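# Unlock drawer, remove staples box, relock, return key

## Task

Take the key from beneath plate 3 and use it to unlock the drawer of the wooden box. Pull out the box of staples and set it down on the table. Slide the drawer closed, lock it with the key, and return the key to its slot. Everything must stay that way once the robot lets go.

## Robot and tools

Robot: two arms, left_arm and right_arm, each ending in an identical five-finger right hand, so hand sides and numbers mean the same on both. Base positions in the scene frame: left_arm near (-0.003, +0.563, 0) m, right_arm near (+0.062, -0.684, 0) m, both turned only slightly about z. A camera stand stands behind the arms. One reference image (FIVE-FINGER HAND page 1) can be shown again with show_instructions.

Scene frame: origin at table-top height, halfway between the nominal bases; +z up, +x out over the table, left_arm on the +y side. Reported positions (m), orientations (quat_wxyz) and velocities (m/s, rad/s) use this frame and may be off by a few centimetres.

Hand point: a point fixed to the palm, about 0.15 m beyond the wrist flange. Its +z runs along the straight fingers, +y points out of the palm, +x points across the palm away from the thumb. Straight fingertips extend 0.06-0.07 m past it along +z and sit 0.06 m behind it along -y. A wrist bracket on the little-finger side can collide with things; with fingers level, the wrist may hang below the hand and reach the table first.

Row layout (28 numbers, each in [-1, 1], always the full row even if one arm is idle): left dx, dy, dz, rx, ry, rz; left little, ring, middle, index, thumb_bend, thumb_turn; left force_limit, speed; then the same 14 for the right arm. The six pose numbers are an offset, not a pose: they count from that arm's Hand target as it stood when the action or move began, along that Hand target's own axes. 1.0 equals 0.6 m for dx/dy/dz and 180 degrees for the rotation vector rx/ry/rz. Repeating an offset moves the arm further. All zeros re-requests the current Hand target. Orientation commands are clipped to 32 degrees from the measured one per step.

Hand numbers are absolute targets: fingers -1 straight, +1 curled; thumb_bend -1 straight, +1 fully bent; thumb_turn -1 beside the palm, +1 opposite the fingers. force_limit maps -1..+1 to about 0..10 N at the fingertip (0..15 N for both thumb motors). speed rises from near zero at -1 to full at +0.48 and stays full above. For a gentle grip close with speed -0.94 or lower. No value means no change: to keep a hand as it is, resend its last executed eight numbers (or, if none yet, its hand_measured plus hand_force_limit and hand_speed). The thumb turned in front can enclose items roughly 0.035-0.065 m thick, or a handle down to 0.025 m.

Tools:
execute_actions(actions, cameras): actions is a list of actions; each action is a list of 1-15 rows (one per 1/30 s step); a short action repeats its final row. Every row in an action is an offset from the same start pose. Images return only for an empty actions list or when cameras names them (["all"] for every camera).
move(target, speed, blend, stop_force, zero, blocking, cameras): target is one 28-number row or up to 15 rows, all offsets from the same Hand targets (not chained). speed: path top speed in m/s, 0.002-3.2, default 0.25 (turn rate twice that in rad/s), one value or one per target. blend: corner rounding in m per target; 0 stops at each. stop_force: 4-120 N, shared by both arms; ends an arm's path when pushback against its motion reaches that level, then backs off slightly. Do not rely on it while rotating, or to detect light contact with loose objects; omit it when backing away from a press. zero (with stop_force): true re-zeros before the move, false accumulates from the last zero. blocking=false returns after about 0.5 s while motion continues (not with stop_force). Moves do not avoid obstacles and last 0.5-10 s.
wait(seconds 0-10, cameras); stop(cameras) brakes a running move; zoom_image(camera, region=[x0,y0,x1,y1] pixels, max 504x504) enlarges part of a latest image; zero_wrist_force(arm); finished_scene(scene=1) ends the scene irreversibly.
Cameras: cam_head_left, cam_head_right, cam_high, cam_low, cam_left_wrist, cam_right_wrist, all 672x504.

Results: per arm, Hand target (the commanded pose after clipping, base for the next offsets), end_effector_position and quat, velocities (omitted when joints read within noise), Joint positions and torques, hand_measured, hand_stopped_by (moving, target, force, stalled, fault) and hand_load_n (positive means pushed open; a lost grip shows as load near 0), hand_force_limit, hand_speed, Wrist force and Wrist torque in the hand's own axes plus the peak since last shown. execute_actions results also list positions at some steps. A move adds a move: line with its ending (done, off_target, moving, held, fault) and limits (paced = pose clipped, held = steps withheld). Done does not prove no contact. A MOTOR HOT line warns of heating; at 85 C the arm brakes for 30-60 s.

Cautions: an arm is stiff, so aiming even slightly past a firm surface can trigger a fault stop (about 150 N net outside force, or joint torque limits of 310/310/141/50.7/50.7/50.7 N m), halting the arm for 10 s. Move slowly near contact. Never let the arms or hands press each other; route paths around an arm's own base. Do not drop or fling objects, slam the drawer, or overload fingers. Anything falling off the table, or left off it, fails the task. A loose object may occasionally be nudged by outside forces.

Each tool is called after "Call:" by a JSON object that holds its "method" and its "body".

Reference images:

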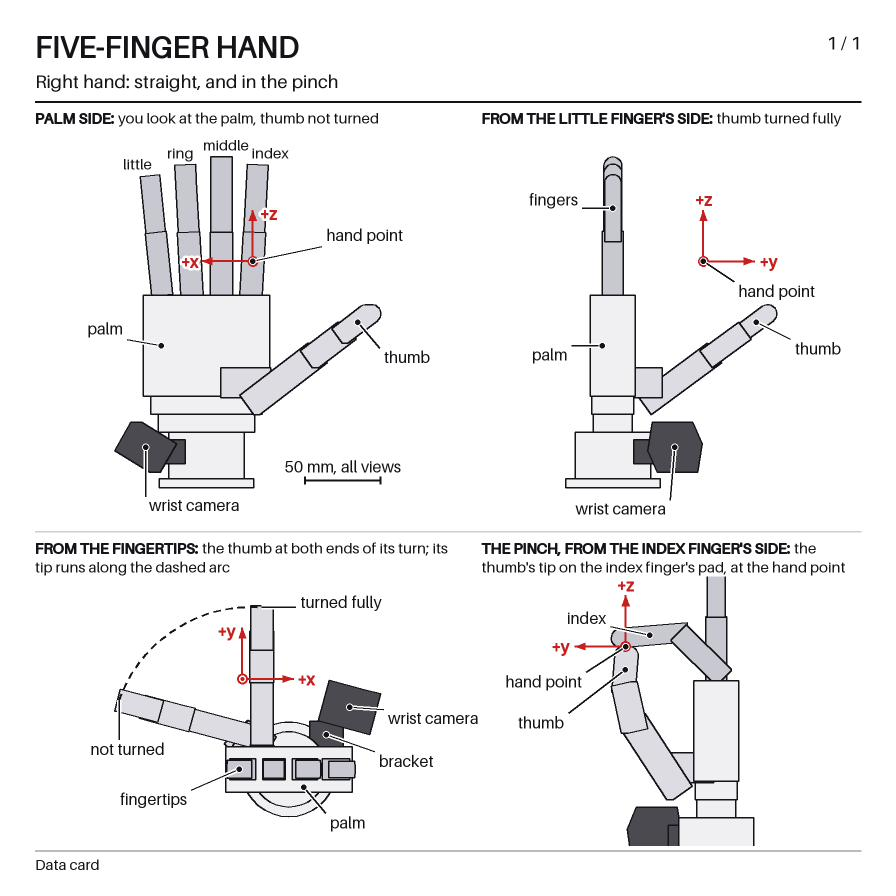

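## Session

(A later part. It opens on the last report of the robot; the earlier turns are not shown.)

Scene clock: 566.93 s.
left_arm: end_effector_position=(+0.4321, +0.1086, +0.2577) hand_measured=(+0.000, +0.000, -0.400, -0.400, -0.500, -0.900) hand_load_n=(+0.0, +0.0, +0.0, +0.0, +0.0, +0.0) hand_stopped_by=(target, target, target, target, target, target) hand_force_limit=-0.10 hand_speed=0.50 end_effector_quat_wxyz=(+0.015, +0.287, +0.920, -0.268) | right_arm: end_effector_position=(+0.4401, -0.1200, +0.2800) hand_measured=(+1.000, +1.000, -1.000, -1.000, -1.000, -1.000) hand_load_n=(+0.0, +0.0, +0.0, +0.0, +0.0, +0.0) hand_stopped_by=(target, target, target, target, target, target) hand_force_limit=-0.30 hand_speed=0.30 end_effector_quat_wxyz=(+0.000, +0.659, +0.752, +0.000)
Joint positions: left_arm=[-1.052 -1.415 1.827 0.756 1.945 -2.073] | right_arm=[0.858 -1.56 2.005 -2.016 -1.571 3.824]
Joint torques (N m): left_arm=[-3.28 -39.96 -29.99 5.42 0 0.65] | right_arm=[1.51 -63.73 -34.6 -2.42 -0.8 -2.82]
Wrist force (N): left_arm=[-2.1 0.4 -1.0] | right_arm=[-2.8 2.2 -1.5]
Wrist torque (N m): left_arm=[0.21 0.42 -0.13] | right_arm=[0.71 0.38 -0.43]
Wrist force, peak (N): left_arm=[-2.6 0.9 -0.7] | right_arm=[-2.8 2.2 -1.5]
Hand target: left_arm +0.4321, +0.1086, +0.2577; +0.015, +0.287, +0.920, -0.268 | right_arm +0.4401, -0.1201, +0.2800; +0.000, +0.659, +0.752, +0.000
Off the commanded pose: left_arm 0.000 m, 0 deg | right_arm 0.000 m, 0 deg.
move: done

Call:
{"method": "move", "body": {"target": [[0,0,0,0,0,0,0,0,-0.4,-0.4,-0.5,-0.9,-0.1,0.5,0,0,0,0,0,-0.5,1,1,-1,-1,-1,-1,-0.3,0.3],[0,0,0,0,0,0,0,0,-0.4,-0.4,-0.5,-0.9,-0.1,0.5,0.0715,0.0675,0.1333,0,0,-0.999,1,1,-1,-1,-1,-1,-0.3,0.3]], "speed": 0.6, "blend": 0.02, "cameras": ["cam_right_wrist","cam_left_wrist","cam_low"]}}

Call:
{"method": "zoom_image", "body": {"camera": "cam_left_wrist", "region": [280, 190, 400, 290]}}

Scene clock: 570.73 s.
left_arm: end_effector_position=(+0.4321, +0.1086, +0.2577) hand_measured=(+0.000, +0.000, -0.400, -0.400, -0.500, -0.900) hand_load_n=(+0.0, +0.0, +0.0, +0.0, +0.0, +0.0) hand_stopped_by=(target, target, target, target, target, target) hand_force_limit=-0.10 hand_speed=0.50 end_effector_quat_wxyz=(+0.015, +0.287, +0.920, -0.268) | right_arm: end_effector_position=(+0.4746, -0.0721, +0.2000) hand_measured=(+1.000, +1.000, -1.000, -1.000, -1.000, -1.000) hand_load_n=(+0.0, +0.0, +0.0, +0.0, -0.5, +0.0) hand_stopped_by=(target, target, target, target, target, target) hand_force_limit=-0.30 hand_speed=0.30 end_effector_quat_wxyz=(+0.000, +0.751, -0.660, +0.000)
Joint positions: left_arm=[-1.052 -1.415 1.827 0.756 1.945 -2.073] | right_arm=[0.702 -1.344 1.919 -2.145 -1.571 0.531]
Joint torques (N m): left_arm=[-3.14 -40.27 -30.2 5.3 -0.06 0.69] | right_arm=[-9.54 -80.18 -25.43 -2.52 1 -2.94]
Wrist force (N): left_arm=[-1.9 0.8 -0.5] | right_arm=[-2.7 1.6 -1.7]
Wrist torque (N m): left_arm=[0.23 0.39 -0.10] | right_arm=[0.64 0.39 -0.58]
Wrist force, peak (N): left_arm=[-2.7 0.6 -0.6] | right_arm=[-3.4 1.7 -1.3]
Hand target: left_arm +0.4321, +0.1086, +0.2577; +0.015, +0.287, +0.920, -0.268 | right_arm +0.4746, -0.0722, +0.2000; +0.000, +0.751, -0.660, +0.000
Off the commanded pose: left_arm 0.000 m, 0 deg | right_arm 0.000 m, 0 deg.
move: done
Images, in order (width x height): cam_low 672x504, cam_left_wrist 672x504, cam_right_wrist 672x504.

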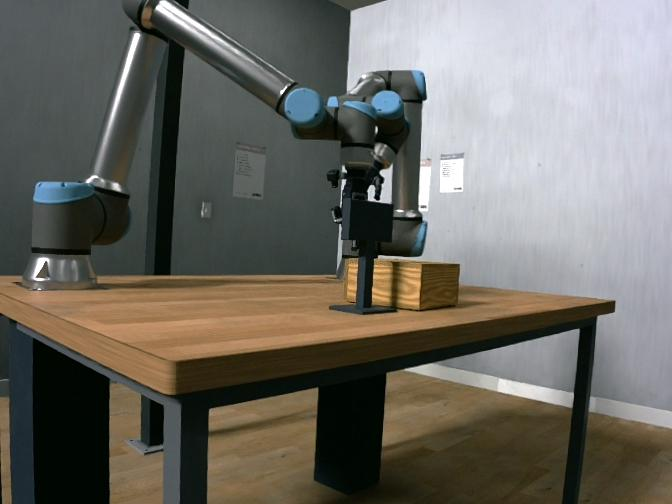

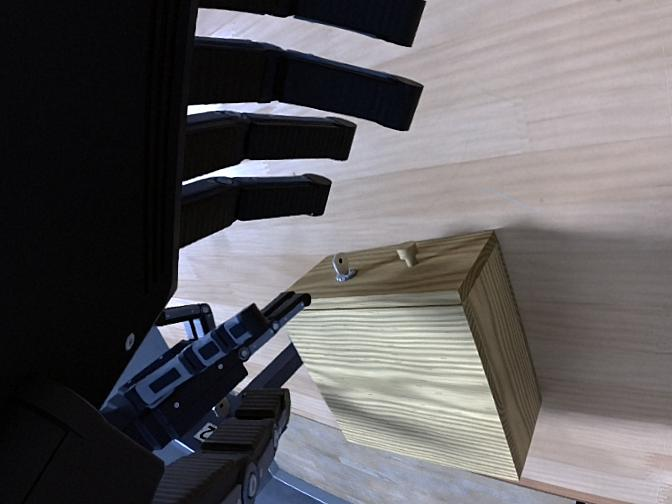

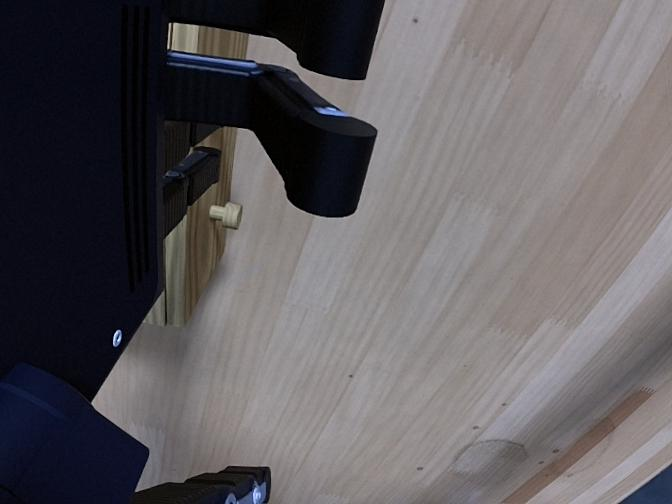

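Scaled by 4.200 from the camera's 672x504 image, which has a finer 960x720 frame.

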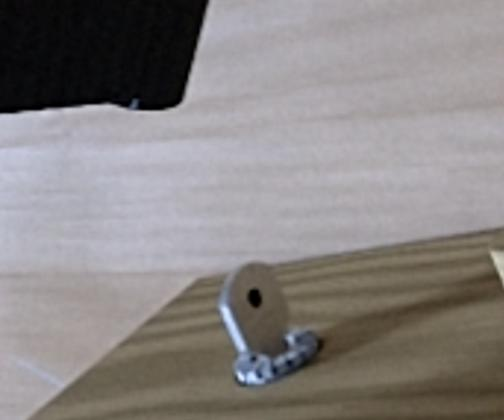

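Call:
{"method": "zoom_image", "body": {"camera": "cam_left_wrist", "region": [240, 250, 360, 340]}}

Scaled by 4.200 from the camera's 672x504 image, which has a finer 960x720 frame.

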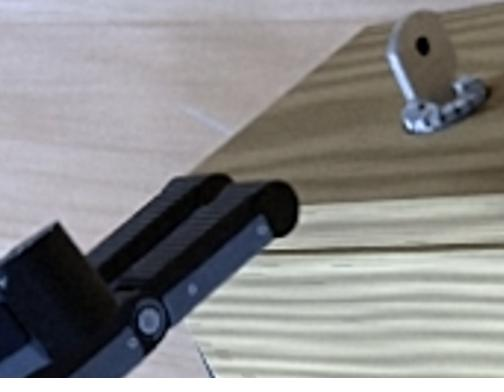

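Call:
{"method": "execute_actions", "body": {"actions": [], "cameras": ["cam_left_wrist","cam_right_wrist","cam_high"]}}

Scene clock: 572.97 s.
left_arm: end_effector_position=(+0.4321, +0.1086, +0.2577) hand_measured=(+0.000, +0.000, -0.400, -0.400, -0.500, -0.900) hand_load_n=(+0.0, +0.0, +0.0, +0.0, +0.0, +0.0) hand_stopped_by=(target, target, target, target, target, target) hand_force_limit=-0.10 hand_speed=0.50 end_effector_quat_wxyz=(+0.015, +0.287, +0.920, -0.268) | right_arm: end_effector_position=(+0.4746, -0.0722, +0.2000) hand_measured=(+1.000, +1.000, -1.000, -1.000, -1.000, -1.000) hand_load_n=(+0.0, +0.0, +0.0, +0.0, +0.0, +0.0) hand_stopped_by=(target, target, target, target, target, target) hand_force_limit=-0.30 hand_speed=0.30 end_effector_quat_wxyz=(+0.000, +0.751, -0.660, +0.000)
Joint positions: left_arm=[-1.052 -1.415 1.827 0.756 1.945 -2.073] | right_arm=[0.702 -1.344 1.919 -2.145 -1.571 0.531]
Joint velocities: within noise
Joint torques (N m): left_arm=[-2.93 -40.06 -30.38 5.47 0.13 0.74] | right_arm=[-11.11 -81.27 -25.48 -2.36 -0.54 -3.13]
Wrist force (N): left_arm=[-2.1 0.4 -0.5] | right_arm=[-2.7 1.8 -2.0]
Wrist torque (N m): left_arm=[0.16 0.42 -0.12] | right_arm=[0.68 0.40 -0.55]
Wrist force, peak (N): left_arm=[-2.5 0.7 -1.0] | right_arm=[-3.2 1.9 -1.8]
Hand target: left_arm +0.4321, +0.1086, +0.2577; +0.015, +0.287, +0.920, -0.268 | right_arm +0.4746, -0.0722, +0.2000; +0.000, +0.751, -0.660, +0.000
Off the commanded pose: left_arm 0.000 m, 0 deg | right_arm 0.000 m, 0 deg.
Images, in order (width x height): cam_high 672x504, cam_left_wrist 672x504, cam_right_wrist 672x504.

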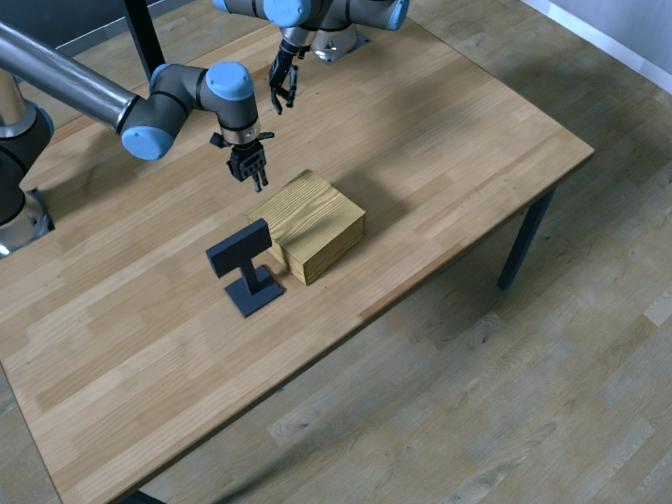

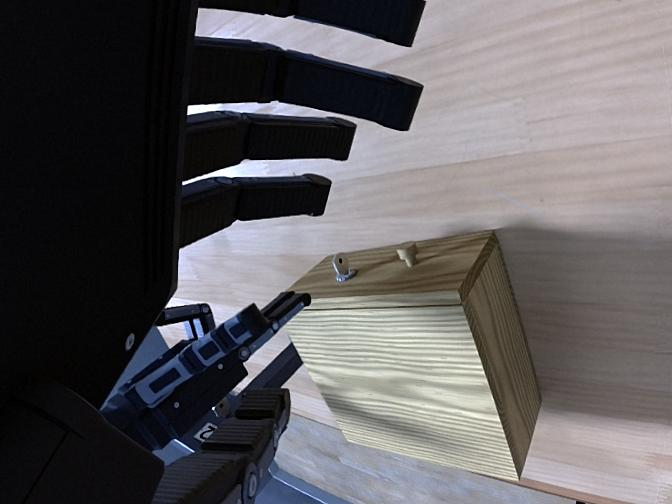

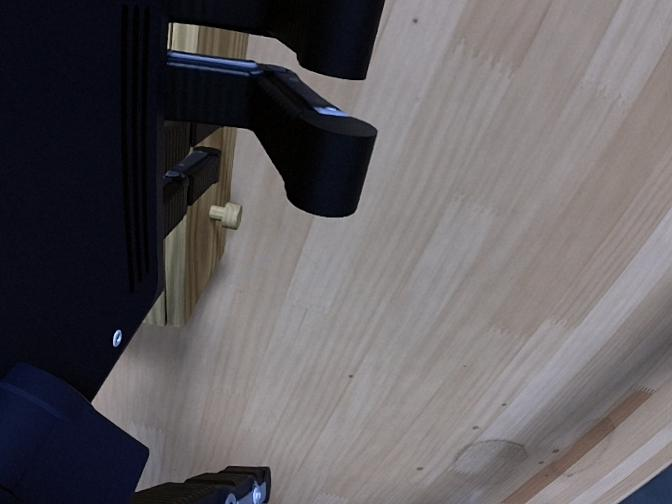

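Call:
{"method": "zoom_image", "body": {"camera": "cam_left_wrist", "region": [240, 230, 400, 350]}}

Scaled by 3.150 from the camera's 672x504 image, which has a finer 960x720 frame.

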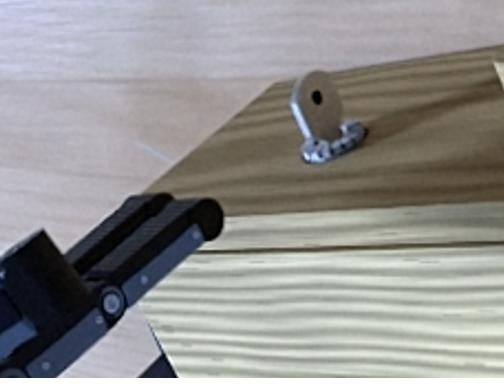

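Call:
{"method": "execute_actions", "body": {"actions": [], "cameras": ["cam_head_left","cam_head_right","cam_low"]}}

Call:
{"method": "zoom_image", "body": {"camera": "cam_head_right", "region": [270, 200, 430, 320]}}

Scene clock: 575.10 s.
left_arm: end_effector_position=(+0.4321, +0.1086, +0.2577) hand_measured=(+0.000, +0.000, -0.400, -0.400, -0.500, -0.900) hand_load_n=(+0.0, +0.0, +0.0, +0.0, +0.0, +0.0) hand_stopped_by=(target, target, target, target, target, target) hand_force_limit=-0.10 hand_speed=0.50 end_effector_quat_wxyz=(+0.015, +0.287, +0.920, -0.268) | right_arm: end_effector_position=(+0.4746, -0.0722, +0.2000) hand_measured=(+1.000, +1.000, -1.000, -1.000, -1.000, -1.000) hand_load_n=(+0.0, +0.0, +0.0, +0.0, +0.0, +0.0) hand_stopped_by=(target, target, target, target, target, target) hand_force_limit=-0.30 hand_speed=0.30 end_effector_quat_wxyz=(+0.000, +0.751, -0.660, +0.000)
Joint positions: left_arm=[-1.052 -1.415 1.827 0.756 1.945 -2.073] | right_arm=[0.702 -1.344 1.919 -2.145 -1.571 0.531]
Joint velocities: within noise
Joint torques (N m): left_arm=[-3.13 -38.56 -30.09 5.2 0.05 0.57] | right_arm=[-11.76 -80.54 -26.26 -2.38 -0.48 -2.95]
Wrist force (N): left_arm=[-2.0 0.8 -1.0] | right_arm=[-2.6 1.5 -1.5]
Wrist torque (N m): left_arm=[0.26 0.41 -0.11] | right_arm=[0.60 0.37 -0.55]
Wrist force, peak (N): left_arm=[-2.5 0.7 -0.9] | right_arm=[-3.0 1.9 -2.0]
Hand target: left_arm +0.4321, +0.1086, +0.2577; +0.015, +0.287, +0.920, -0.268 | right_arm +0.4746, -0.0722, +0.2000; +0.000, +0.751, -0.660, +0.000
Off the commanded pose: left_arm 0.000 m, 0 deg | right_arm 0.000 m, 0 deg.
Images, in order (width x height): cam_head_left 672x504, cam_head_right 672x504, cam_low 672x504.

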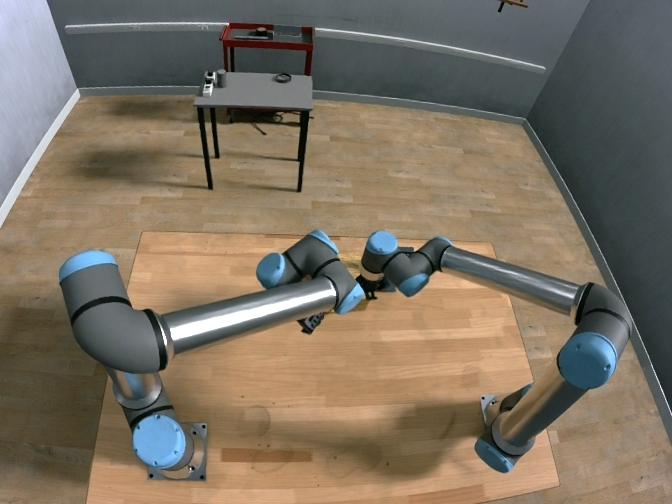

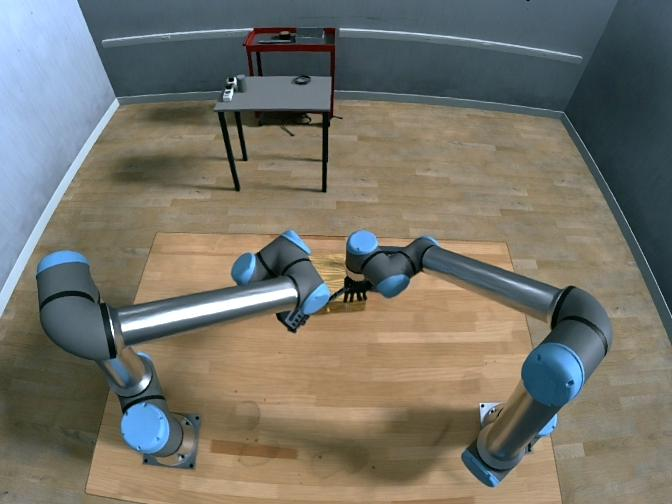

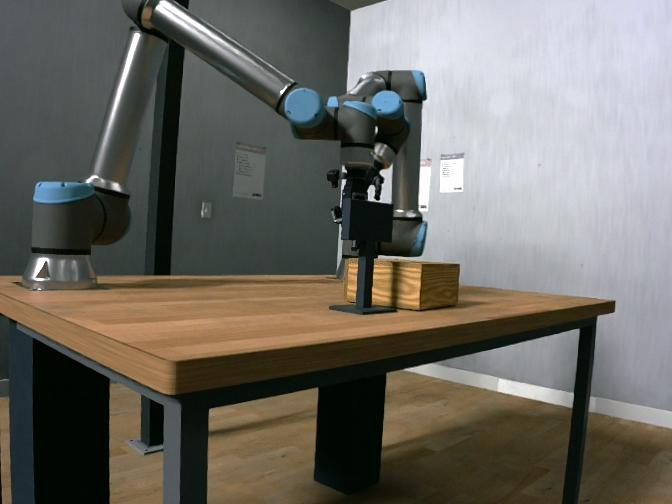

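Scaled by 3.150.

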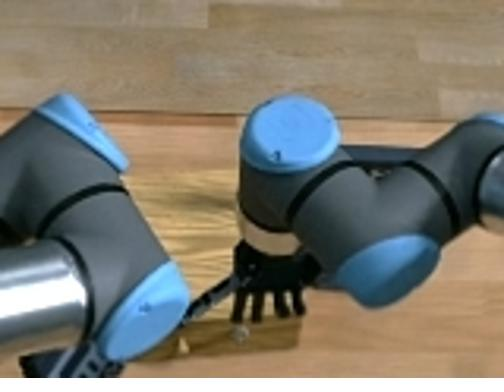

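Call:
{"method": "zoom_image", "body": {"camera": "cam_head_right", "region": [325, 275, 375, 315]}}

Call:
{"method": "zoom_image", "body": {"camera": "cam_head_left", "region": [340, 270, 390, 310]}}

Scaled by 10.080.

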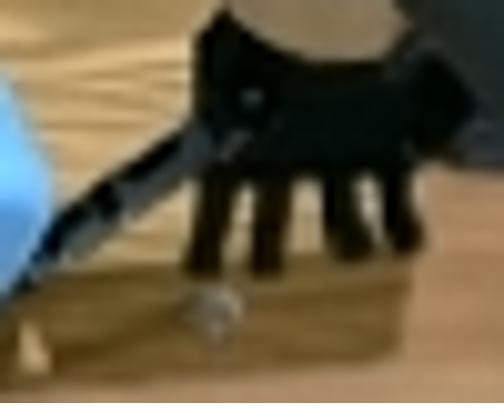

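Scaled by 10.080.

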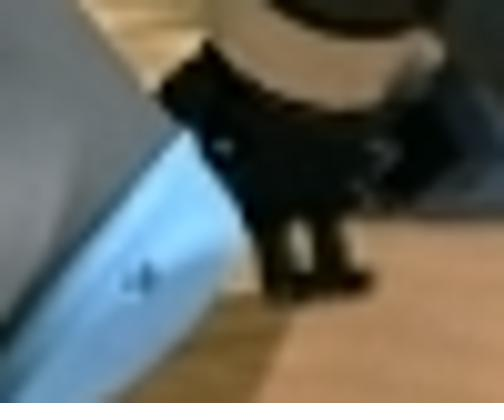

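Call:
{"method": "move", "body": {"target": [0,0,0,0,0,0,0,0,-0.4,-0.4,-0.5,-0.9,-0.1,0.5,-0.00833,0,0.0583,0,0,0,1,1,-1,-1,-1,-1,-0.3,0.3], "speed": 0.08, "stop_force": 5, "cameras": ["cam_left_wrist","cam_head_right"]}}

Call:
{"method": "zoom_image", "body": {"camera": "cam_left_wrist", "region": [270, 220, 400, 320]}}

Call:
{"method": "zoom_image", "body": {"camera": "cam_head_right", "region": [325, 275, 375, 315]}}

Scene clock: 578.13 s.
left_arm: end_effector_position=(+0.4321, +0.1086, +0.2577) hand_measured=(+0.000, +0.000, -0.400, -0.400, -0.500, -0.900) hand_load_n=(+0.0, +0.0, +0.0, +0.0, -0.5, +0.0) hand_stopped_by=(target, target, target, target, target, target) hand_force_limit=-0.10 hand_speed=0.50 end_effector_quat_wxyz=(+0.015, +0.287, +0.920, -0.268) | right_arm: end_effector_position=(+0.4739, -0.0673, +0.1651) hand_measured=(+1.000, +1.000, -1.000, -1.000, -1.000, -1.000) hand_load_n=(+0.0, +0.0, +0.0, +0.0, +0.0, +0.0) hand_stopped_by=(target, target, target, target, target, target) hand_force_limit=-0.30 hand_speed=0.30 end_effector_quat_wxyz=(+0.000, +0.751, -0.660, +0.000)
Joint positions: left_arm=[-1.052 -1.415 1.827 0.756 1.945 -2.073] | right_arm=[0.708 -1.305 1.941 -2.207 -1.571 0.536]
Joint torques (N m): left_arm=[-3.1 -39.7 -30.01 5.39 0.23 0.34] | right_arm=[-6.45 -81.35 -51.17 -3.12 0.26 -2.82]
Wrist force (N): left_arm=[-2.2 0.5 -0.7] | right_arm=[-2.8 1.6 -1.6]
Wrist torque (N m): left_arm=[0.19 0.43 -0.13] | right_arm=[0.64 0.43 -0.58]
Wrist force, peak (N): left_arm=[-2.3 1.1 -1.0] | right_arm=[-2.8 1.7 -3.1]
Hand target: left_arm +0.4321, +0.1086, +0.2577; +0.015, +0.287, +0.920, -0.268 | right_arm +0.4739, -0.0673, +0.1651; +0.000, +0.751, -0.660, +0.000
Off the commanded pose: left_arm 0.000 m, 0 deg | right_arm 0.000 m, 0 deg.
move: done
Images, in order (width x height): cam_head_right 672x504, cam_left_wrist 672x504.

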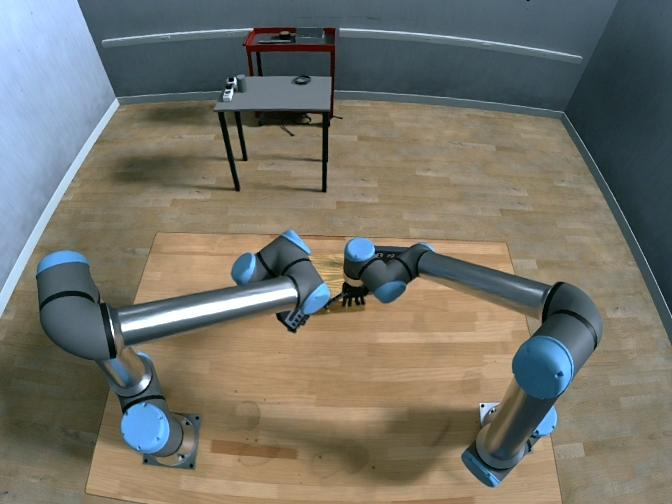

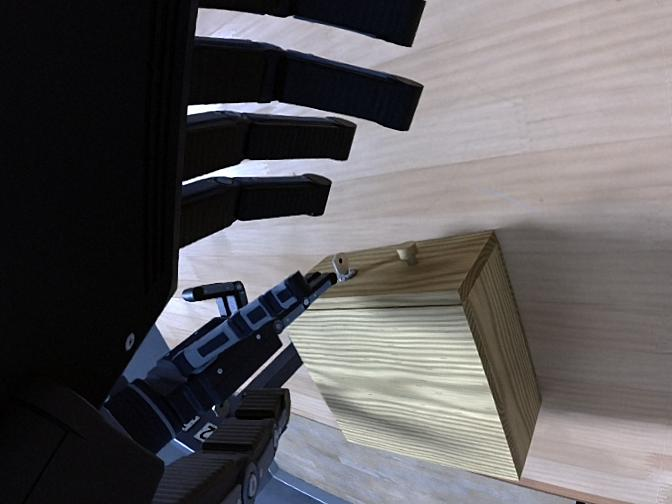

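Scaled by 3.877 from the camera's 672x504 image, which has a finer 960x720 frame.

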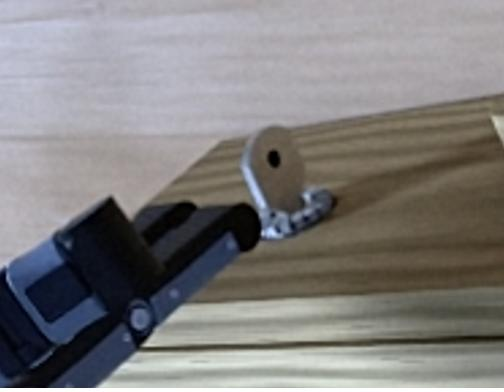

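Scaled by 10.080.

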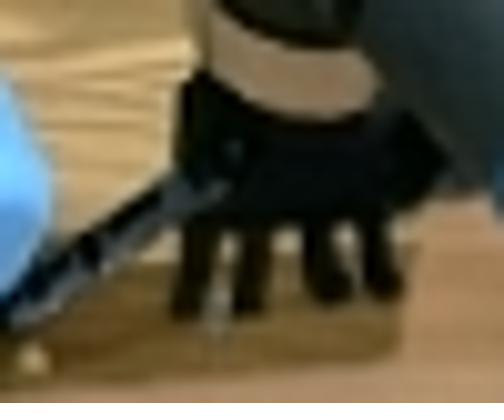

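Call:
{"method": "move", "body": {"target": [[0,0,0,0,0,0,0,0,-0.4,-0.4,-0.5,-0.9,-0.1,0.5,0.0,0.004,0.0,0,0,0,1,1,-1,-1,-1,-1,-0.3,0.3],[0,0,0,0,0,0,0,0,-0.4,-0.4,-0.5,-0.9,-0.1,0.5,0.0,0.004,0.033,0,0,0,1,1,-1,-1,-1,-1,-0.3,0.3]], "speed": 0.05, "stop_force": 5, "cameras": ["cam_left_wrist","cam_head_right"]}}

Call:
{"method": "zoom_image", "body": {"camera": "cam_left_wrist", "region": [290, 230, 390, 310]}}

Call:
{"method": "zoom_image", "body": {"camera": "cam_head_right", "region": [325, 275, 375, 315]}}

Scene clock: 581.10 s.
left_arm: end_effector_position=(+0.4321, +0.1086, +0.2577) hand_measured=(+0.000, +0.000, -0.400, -0.400, -0.500, -0.900) hand_load_n=(-0.5, +0.0, +0.0, +0.0, +0.0, +0.0) hand_stopped_by=(target, target, target, target, target, target) hand_force_limit=-0.10 hand_speed=0.50 end_effector_quat_wxyz=(+0.015, +0.287, +0.920, -0.268) | right_arm: end_effector_position=(+0.4716, -0.0676, +0.1453) hand_measured=(+1.000, +1.000, -1.000, -1.000, -1.000, -1.000) hand_load_n=(+0.0, +0.0, +0.0, +0.0, +0.0, +0.0) hand_stopped_by=(target, target, target, target, target, target) hand_force_limit=-0.30 hand_speed=0.30 end_effector_quat_wxyz=(+0.000, +0.751, -0.660, +0.000)
Joint positions: left_arm=[-1.052 -1.415 1.827 0.756 1.945 -2.073] | right_arm=[0.71 -1.286 1.959 -2.243 -1.571 0.538]
Joint torques (N m): left_arm=[-2.59 -38.41 -30.17 5.4 0.22 0.27] | right_arm=[-5.52 -84.19 -50.34 -2.27 1.58 -2.45]
Wrist force (N): left_arm=[-2.0 0.8 -0.7] | right_arm=[-2.4 1.6 -1.5]
Wrist torque (N m): left_arm=[0.24 0.40 -0.11] | right_arm=[0.64 0.35 -0.57]
Wrist force, peak (N): left_arm=[-2.4 1.0 -1.1] | right_arm=[-2.9 2.1 -2.3]
Hand target: left_arm +0.4321, +0.1086, +0.2577; +0.015, +0.287, +0.920, -0.268 | right_arm +0.4716, -0.0676, +0.1453; +0.000, +0.751, -0.660, +0.000
Off the commanded pose: left_arm 0.000 m, 0 deg | right_arm 0.000 m, 0 deg.
move: done
Images, in order (width x height): cam_head_right 672x504, cam_left_wrist 672x504.

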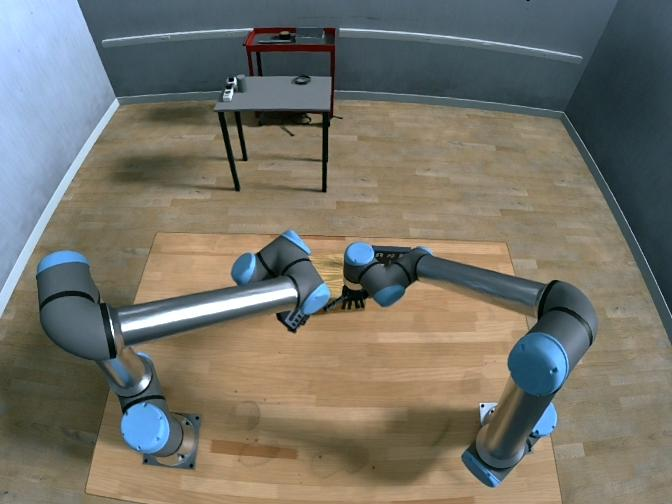

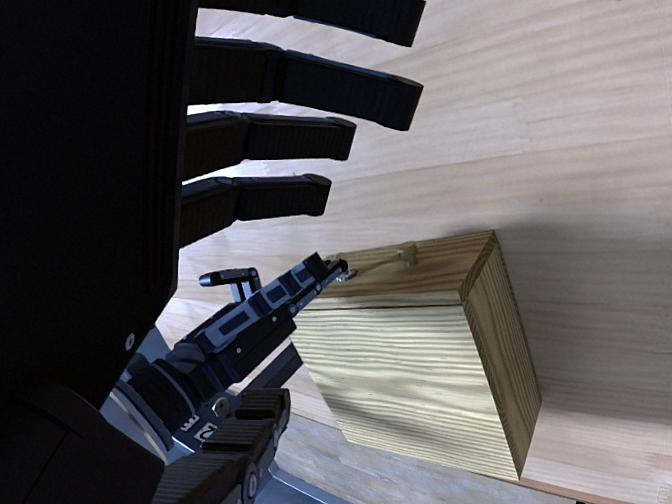

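Scaled by 5.040 from the camera's 672x504 image, which has a finer 960x720 frame.

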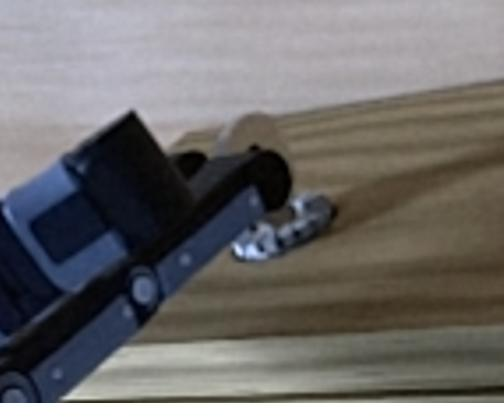

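Scaled by 10.080.

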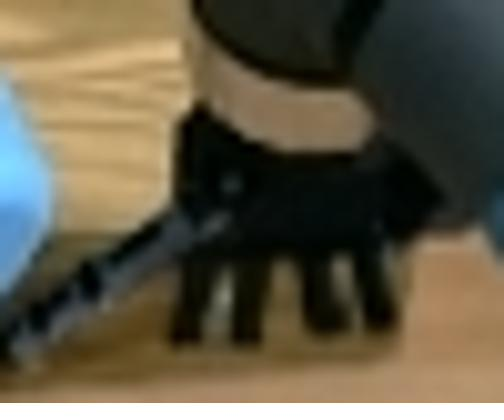

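Call:
{"method": "move", "body": {"target": [0,0,0,0,0,0,0,0,-0.4,-0.4,-0.5,-0.9,-0.1,0.5,0.0,0.0,0.035,0,0,0,1,1,-1,-1,-1,-1,-0.3,0.3], "speed": 0.04, "stop_force": 5, "cameras": ["cam_left_wrist","cam_head_right"]}}

Call:
{"method": "zoom_image", "body": {"camera": "cam_left_wrist", "region": [290, 230, 390, 310]}}

Call:
{"method": "zoom_image", "body": {"camera": "cam_head_right", "region": [325, 275, 375, 315]}}

Scene clock: 583.30 s.
left_arm: end_effector_position=(+0.4321, +0.1086, +0.2577) hand_measured=(+0.000, +0.000, -0.400, -0.400, -0.500, -0.900) hand_load_n=(+0.0, +0.0, +0.0, +0.0, +0.0, +0.0) hand_stopped_by=(target, target, target, target, target, target) hand_force_limit=-0.10 hand_speed=0.50 end_effector_quat_wxyz=(+0.015, +0.287, +0.920, -0.268) | right_arm: end_effector_position=(+0.4716, -0.0676, +0.1243) hand_measured=(+1.000, +1.000, -1.000, -1.000, -1.000, -1.000) hand_load_n=(+0.0, +0.0, +0.0, +0.0, +0.0, +0.0) hand_stopped_by=(target, target, target, target, target, target) hand_force_limit=-0.30 hand_speed=0.30 end_effector_quat_wxyz=(+0.000, +0.751, -0.660, +0.000)
Joint positions: left_arm=[-1.052 -1.415 1.827 0.756 1.945 -2.073] | right_arm=[0.71 -1.262 1.973 -2.282 -1.571 0.538]
Joint torques (N m): left_arm=[-2.86 -40.22 -30.28 5.33 -0.08 0.06] | right_arm=[-5.02 -84.14 -49.37 -2.39 1.6 -2.52]
Wrist force (N): left_arm=[-2.3 0.6 -0.4] | right_arm=[-2.7 1.9 -2.0]
Wrist torque (N m): left_arm=[0.20 0.44 -0.13] | right_arm=[0.69 0.41 -0.57]
Wrist force, peak (N): left_arm=[-2.8 0.6 -0.8] | right_arm=[-2.9 1.3 -2.8]
Hand target: left_arm +0.4321, +0.1086, +0.2577; +0.015, +0.287, +0.920, -0.268 | right_arm +0.4716, -0.0676, +0.1243; +0.000, +0.751, -0.660, +0.000
Off the commanded pose: left_arm 0.000 m, 0 deg | right_arm 0.000 m, 0 deg.
move: done
Images, in order (width x height): cam_head_right 672x504, cam_left_wrist 672x504.

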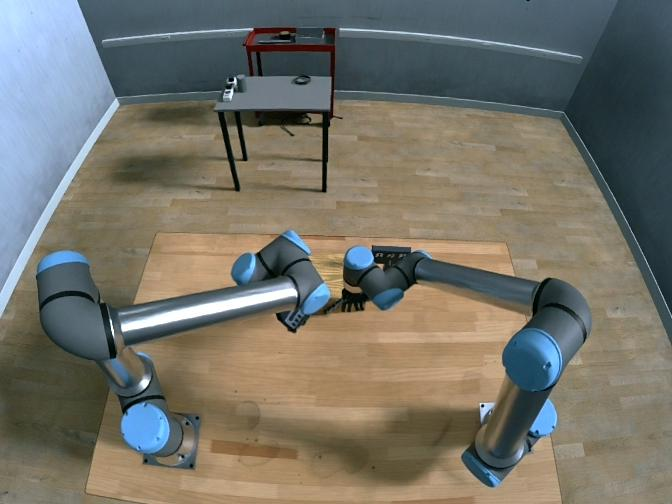

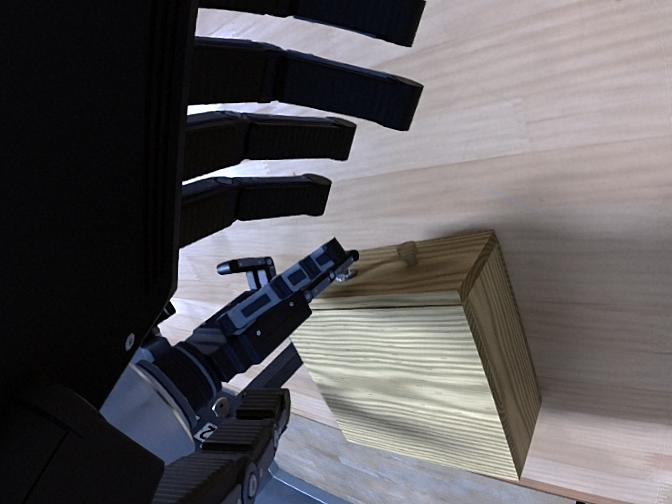

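Scaled by 5.040 from the camera's 672x504 image, which has a finer 960x720 frame.

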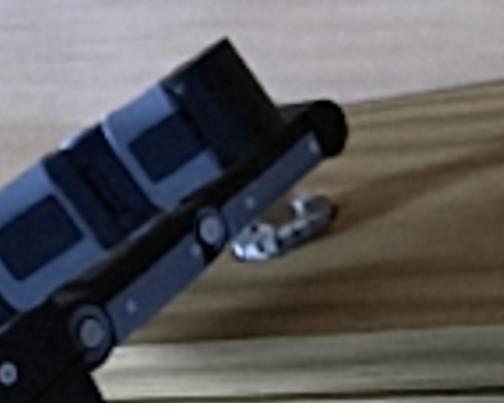

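Scaled by 10.080.

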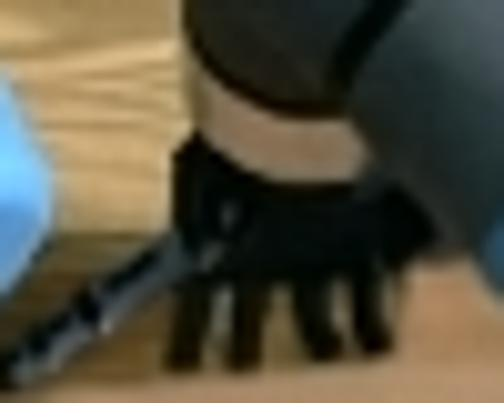

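Call:
{"method": "move", "body": {"target": [0,0,0,0,0,0,0,0,-0.4,-0.4,-0.5,-0.9,-0.1,0.5,-0.02388,0.0,0.00767,0,0.0889,0,1,1,-1,-1,-1,-1,-0.3,0.3], "speed": 0.05, "cameras": ["cam_left_wrist","cam_head_right"]}}

Call:
{"method": "zoom_image", "body": {"camera": "cam_left_wrist", "region": [290, 230, 390, 310]}}

Call:
{"method": "zoom_image", "body": {"camera": "cam_head_right", "region": [325, 275, 375, 315]}}

Scene clock: 587.53 s.
left_arm: end_effector_position=(+0.4321, +0.1086, +0.2577) hand_measured=(+0.000, +0.000, -0.400, -0.400, -0.500, -0.900) hand_load_n=(+0.0, +0.0, +0.0, +0.0, +0.0, +0.0) hand_stopped_by=(target, target, target, target, target, target) hand_force_limit=-0.10 hand_speed=0.50 end_effector_quat_wxyz=(+0.015, +0.287, +0.920, -0.268) | right_arm: end_effector_position=(+0.4698, -0.0533, +0.1197) hand_measured=(+1.000, +1.000, -1.000, -1.000, -1.000, -1.000) hand_load_n=(+0.0, +0.0, +0.0, +0.0, +0.0, +0.0) hand_stopped_by=(target, target, target, target, target, target) hand_force_limit=-0.30 hand_speed=0.30 end_effector_quat_wxyz=(+0.092, +0.744, -0.654, +0.105)
Joint positions: left_arm=[-1.052 -1.415 1.827 0.756 1.945 -2.073] | right_arm=[0.806 -1.186 1.83 -2.047 -1.795 0.654]
Joint torques (N m): left_arm=[-3.71 -39.14 -30.2 5.2 0.06 0.09] | right_arm=[-11.63 -89.15 -25.04 -6.05 1.47 -3.05]
Wrist force (N): left_arm=[-2.2 0.9 -0.6] | right_arm=[-2.6 1.9 -1.5]
Wrist torque (N m): left_arm=[0.24 0.43 -0.12] | right_arm=[0.62 0.46 -0.49]
Wrist force, peak (N): left_arm=[-2.4 1.2 -0.7] | right_arm=[-2.8 2.3 -1.9]
Hand target: left_arm +0.4321, +0.1086, +0.2577; +0.015, +0.287, +0.920, -0.268 | right_arm +0.4697, -0.0534, +0.1197; +0.092, +0.744, -0.654, +0.105
Off the commanded pose: left_arm 0.000 m, 0 deg | right_arm 0.000 m, 0 deg.
move: done
Images, in order (width x height): cam_head_right 672x504, cam_left_wrist 672x504.

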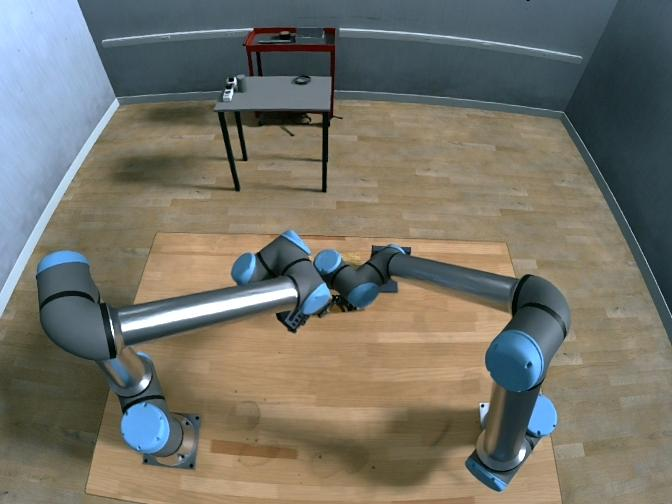

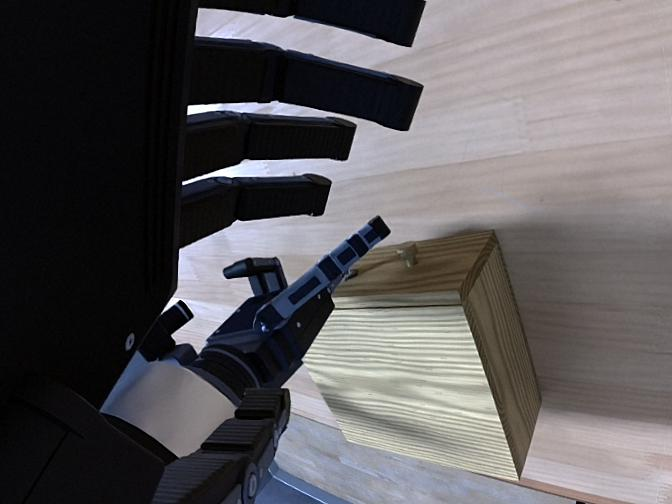

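Scaled by 5.040 from the camera's 672x504 image, which has a finer 960x720 frame.

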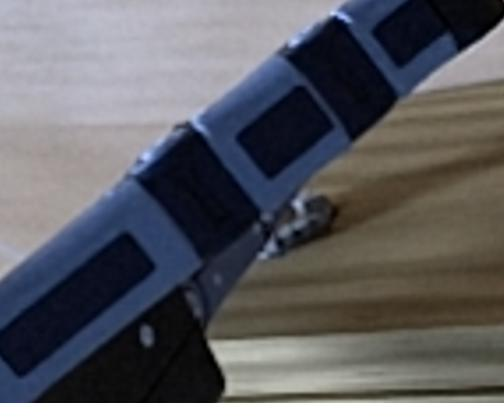

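Scaled by 10.080.

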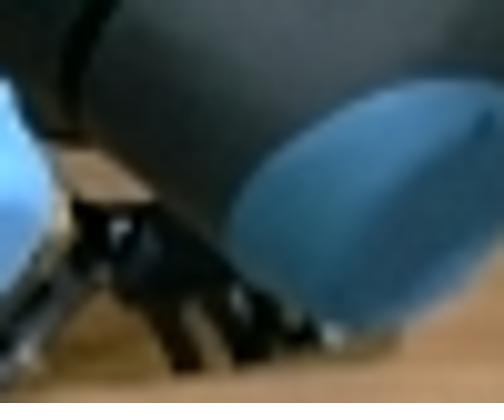

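Call:
{"method": "move", "body": {"target": [0,0,0,0,0,0,0,0,-0.4,-0.4,-0.5,-0.9,-0.1,0.5,0,0,0,0,0,0,1,1,-1,-1,-1,1,-0.3,0.3], "speed": 0.05, "cameras": ["cam_left_wrist"]}}

Call:
{"method": "zoom_image", "body": {"camera": "cam_left_wrist", "region": [270, 220, 400, 320]}}

Scene clock: 589.43 s.
left_arm: end_effector_position=(+0.4321, +0.1086, +0.2577) hand_measured=(+0.000, +0.000, -0.400, -0.400, -0.500, -0.900) hand_load_n=(+0.0, +0.0, +0.0, +0.0, +0.0, +0.0) hand_stopped_by=(target, target, target, target, target, target) hand_force_limit=-0.10 hand_speed=0.50 end_effector_quat_wxyz=(+0.015, +0.287, +0.920, -0.268) | right_arm: end_effector_position=(+0.4697, -0.0534, +0.1197) hand_measured=(+1.000, +1.000, -1.000, -1.000, -1.000, +1.000) hand_load_n=(+0.0, +0.0, +0.0, +0.0, +0.0, +0.0) hand_stopped_by=(target, target, target, target, target, target) hand_force_limit=-0.30 hand_speed=0.30 end_effector_quat_wxyz=(+0.092, +0.744, -0.654, +0.105)
Joint positions: left_arm=[-1.052 -1.415 1.827 0.756 1.945 -2.073] | right_arm=[0.806 -1.186 1.831 -2.047 -1.795 0.653]
Joint torques (N m): left_arm=[-1.95 -38.6 -30.78 5.44 0.14 -0.17] | right_arm=[-9.35 -93.26 -25.24 -5.06 2.03 -2.99]
Wrist force (N): left_arm=[-2.3 0.8 -0.8] | right_arm=[-2.2 1.9 -1.4]
Wrist torque (N m): left_arm=[0.24 0.45 -0.13] | right_arm=[0.63 0.39 -0.42]
Wrist force, peak (N): left_arm=[-2.6 0.7 -1.0] | right_arm=[-3.0 1.5 -1.5]
Hand target: left_arm +0.4321, +0.1086, +0.2577; +0.015, +0.287, +0.920, -0.268 | right_arm +0.4697, -0.0534, +0.1197; +0.092, +0.744, -0.654, +0.105
Off the commanded pose: left_arm 0.000 m, 0 deg | right_arm 0.000 m, 0 deg.
move: done
Images, in order (width x height): cam_left_wrist 672x504.

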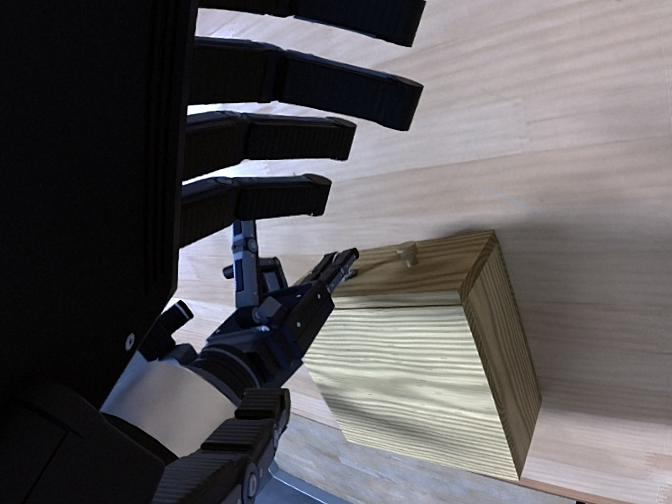

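Scaled by 3.877 from the camera's 672x504 image, which has a finer 960x720 frame.

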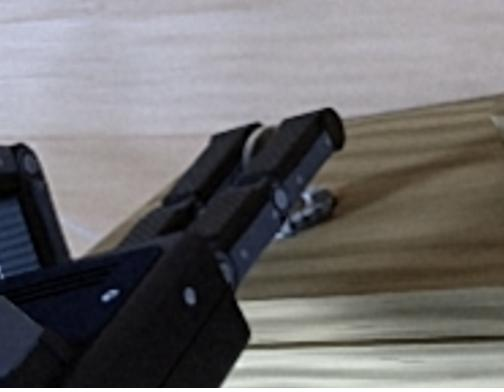

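Call:
{"method": "move", "body": {"target": [0,0,0,0,0,0,0,0,-0.4,-0.4,-0.5,-0.9,-0.1,0.5,-0.00617,0,0.00128,0,0.02222,0,1,1,-1,-1,-1,1,-0.3,0.3], "speed": 0.05}}

Call:
{"method": "move", "body": {"target": [0,0,0,0,0,0,0,0,-0.4,-0.4,-0.5,-0.9,-0.1,0.5,-0.00617,0,0.00128,0,0.02222,0,1,1,-1,-1,-1,1,-0.3,0.3], "speed": 0.05, "cameras": ["cam_left_wrist"]}}

Call:
{"method": "zoom_image", "body": {"camera": "cam_left_wrist", "region": [270, 220, 400, 320]}}

Scene clock: 590.77 s.
left_arm: end_effector_position=(+0.4321, +0.1086, +0.2577) hand_measured=(+0.000, +0.000, -0.400, -0.400, -0.500, -0.900) hand_load_n=(+0.0, +0.0, +0.0, +0.0, +0.0, +0.0) hand_stopped_by=(target, target, target, target, target, target) hand_force_limit=-0.10 hand_speed=0.50 end_effector_quat_wxyz=(+0.015, +0.287, +0.920, -0.268) | right_arm: end_effector_position=(+0.4694, -0.0499, +0.1179) hand_measured=(+1.000, +1.000, -1.000, -1.000, -1.000, +1.000) hand_load_n=(+0.0, +0.0, +0.0, +0.0, +0.0, +0.0) hand_stopped_by=(target, target, target, target, target, target) hand_force_limit=-0.30 hand_speed=0.30 end_effector_quat_wxyz=(+0.115, +0.740, -0.650, +0.131)
Joint positions: left_arm=[-1.052 -1.415 1.827 0.756 1.945 -2.073] | right_arm=[0.827 -1.162 1.793 -1.984 -1.846 0.686]
Joint torques (N m): left_arm=[-2.65 -39.67 -30.06 5.37 0.09 -0.25] | right_arm=[-8.86 -91.84 -23.44 -5.59 2.11 -3.25]
Wrist force (N): left_arm=[-2.2 0.6 -0.9] | right_arm=[-1.2 1.6 -1.3]
Wrist torque (N m): left_arm=[0.22 0.44 -0.13] | right_arm=[0.54 0.35 -0.42]
Wrist force, peak (N): left_arm=[-2.4 0.8 -1.0] | right_arm=[-2.6 2.1 -1.2]
Hand target: left_arm +0.4321, +0.1086, +0.2577; +0.015, +0.287, +0.920, -0.268 | right_arm +0.4693, -0.0501, +0.1179; +0.115, +0.740, -0.650, +0.131
Off the commanded pose: left_arm 0.000 m, 0 deg | right_arm 0.000 m, 0 deg.
move: done

Scene clock: 591.77 s.
left_arm: end_effector_position=(+0.4321, +0.1086, +0.2577) hand_measured=(+0.000, +0.000, -0.400, -0.400, -0.500, -0.900) hand_load_n=(+0.0, +0.0, +0.0, +0.0, +0.0, +0.0) hand_stopped_by=(target, target, target, target, target, target) hand_force_limit=-0.10 hand_speed=0.50 end_effector_quat_wxyz=(+0.015, +0.287, +0.920, -0.268) | right_arm: end_effector_position=(+0.4690, -0.0468, +0.1159) hand_measured=(+1.000, +1.000, -1.000, -1.000, -1.000, +1.000) hand_load_n=(+0.0, +0.5, -0.5, +0.0, +0.0, +0.0) hand_stopped_by=(target, target, target, target, target, target) hand_force_limit=-0.30 hand_speed=0.30 end_effector_quat_wxyz=(+0.137, +0.735, -0.646, +0.156)
Joint positions: left_arm=[-1.052 -1.415 1.827 0.756 1.945 -2.073] | right_arm=[0.848 -1.136 1.756 -1.918 -1.894 0.721]
Joint torques (N m): left_arm=[-2.71 -39.46 -29.8 5.42 0.18 -0.21] | right_arm=[-8.06 -96.59 -27.04 -6.62 3.05 -3.1]
Wrist force (N): left_arm=[-2.3 0.8 -1.2] | right_arm=[2.5 2.1 -0.1]
Wrist torque (N m): left_arm=[0.27 0.46 -0.12] | right_arm=[0.44 0.54 -0.17]
Wrist force, peak (N): left_arm=[-2.5 0.9 -0.8] | right_arm=[2.5 2.1 -0.1]
Hand target: left_arm +0.4321, +0.1086, +0.2577; +0.015, +0.287, +0.920, -0.268 | right_arm +0.4689, -0.0469, +0.1159; +0.137, +0.735, -0.646, +0.156
Off the commanded pose: left_arm 0.000 m, 0 deg | right_arm 0.000 m, 0 deg.
move: done
Images, in order (width x height): cam_left_wrist 672x504.

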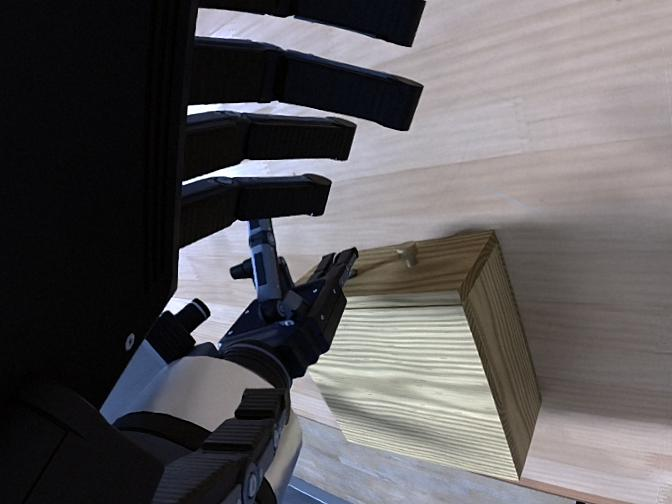

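Scaled by 3.877 from the camera's 672x504 image, which has a finer 960x720 frame.

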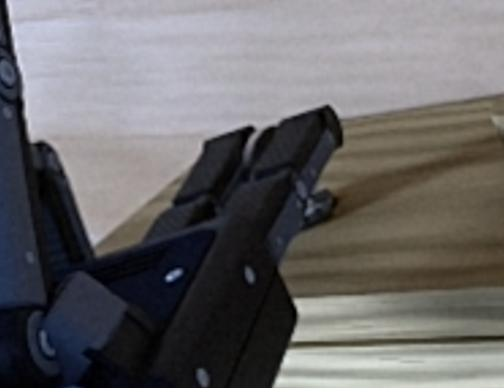

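Call:
{"method": "move", "body": {"target": [0,0,0,0,0,0,0,0,-0.4,-0.4,-0.5,-0.9,-0.1,0.5,-0.00297,0,0.00092,0,0.01667,0,1,1,-1,-1,-1,1,-0.3,0.3], "speed": 0.03}}

Scene clock: 593.67 s.
left_arm: end_effector_position=(+0.4321, +0.1086, +0.2577) hand_measured=(+0.000, +0.000, -0.400, -0.400, -0.500, -0.900) hand_load_n=(+0.0, +0.0, +0.0, +0.0, +0.0, +0.0) hand_stopped_by=(target, target, target, target, target, target) hand_force_limit=-0.10 hand_speed=0.50 end_effector_quat_wxyz=(+0.015, +0.287, +0.920, -0.268) | right_arm: end_effector_position=(+0.4687, -0.0454, +0.1147) hand_measured=(+1.000, +1.000, -1.000, -1.000, -1.000, +1.000) hand_load_n=(+0.0, +0.0, +0.0, +0.0, +0.0, +0.0) hand_stopped_by=(target, target, target, target, target, target) hand_force_limit=-0.30 hand_speed=0.30 end_effector_quat_wxyz=(+0.154, +0.730, -0.642, +0.176)
Joint positions: left_arm=[-1.052 -1.415 1.827 0.756 1.945 -2.073] | right_arm=[0.861 -1.118 1.729 -1.868 -1.929 0.747]
Joint torques (N m): left_arm=[-3.31 -39.03 -30.51 5.39 0.18 -0.44] | right_arm=[-7.91 -87.22 -32.87 -5.58 1.25 -2.48]
Wrist force (N): left_arm=[-2.2 0.8 -0.8] | right_arm=[-2.1 1.8 -1.2]
Wrist torque (N m): left_arm=[0.25 0.44 -0.13] | right_arm=[0.53 0.33 -0.46]
Wrist force, peak (N): left_arm=[-2.6 0.9 -0.6] | right_arm=[2.6 2.0 -0.9]
Hand target: left_arm +0.4321, +0.1086, +0.2577; +0.015, +0.287, +0.920, -0.268 | right_arm +0.4687, -0.0455, +0.1147; +0.154, +0.730, -0.642, +0.175
Off the commanded pose: left_arm 0.000 m, 0 deg | right_arm 0.000 m, 0 deg.
move: done


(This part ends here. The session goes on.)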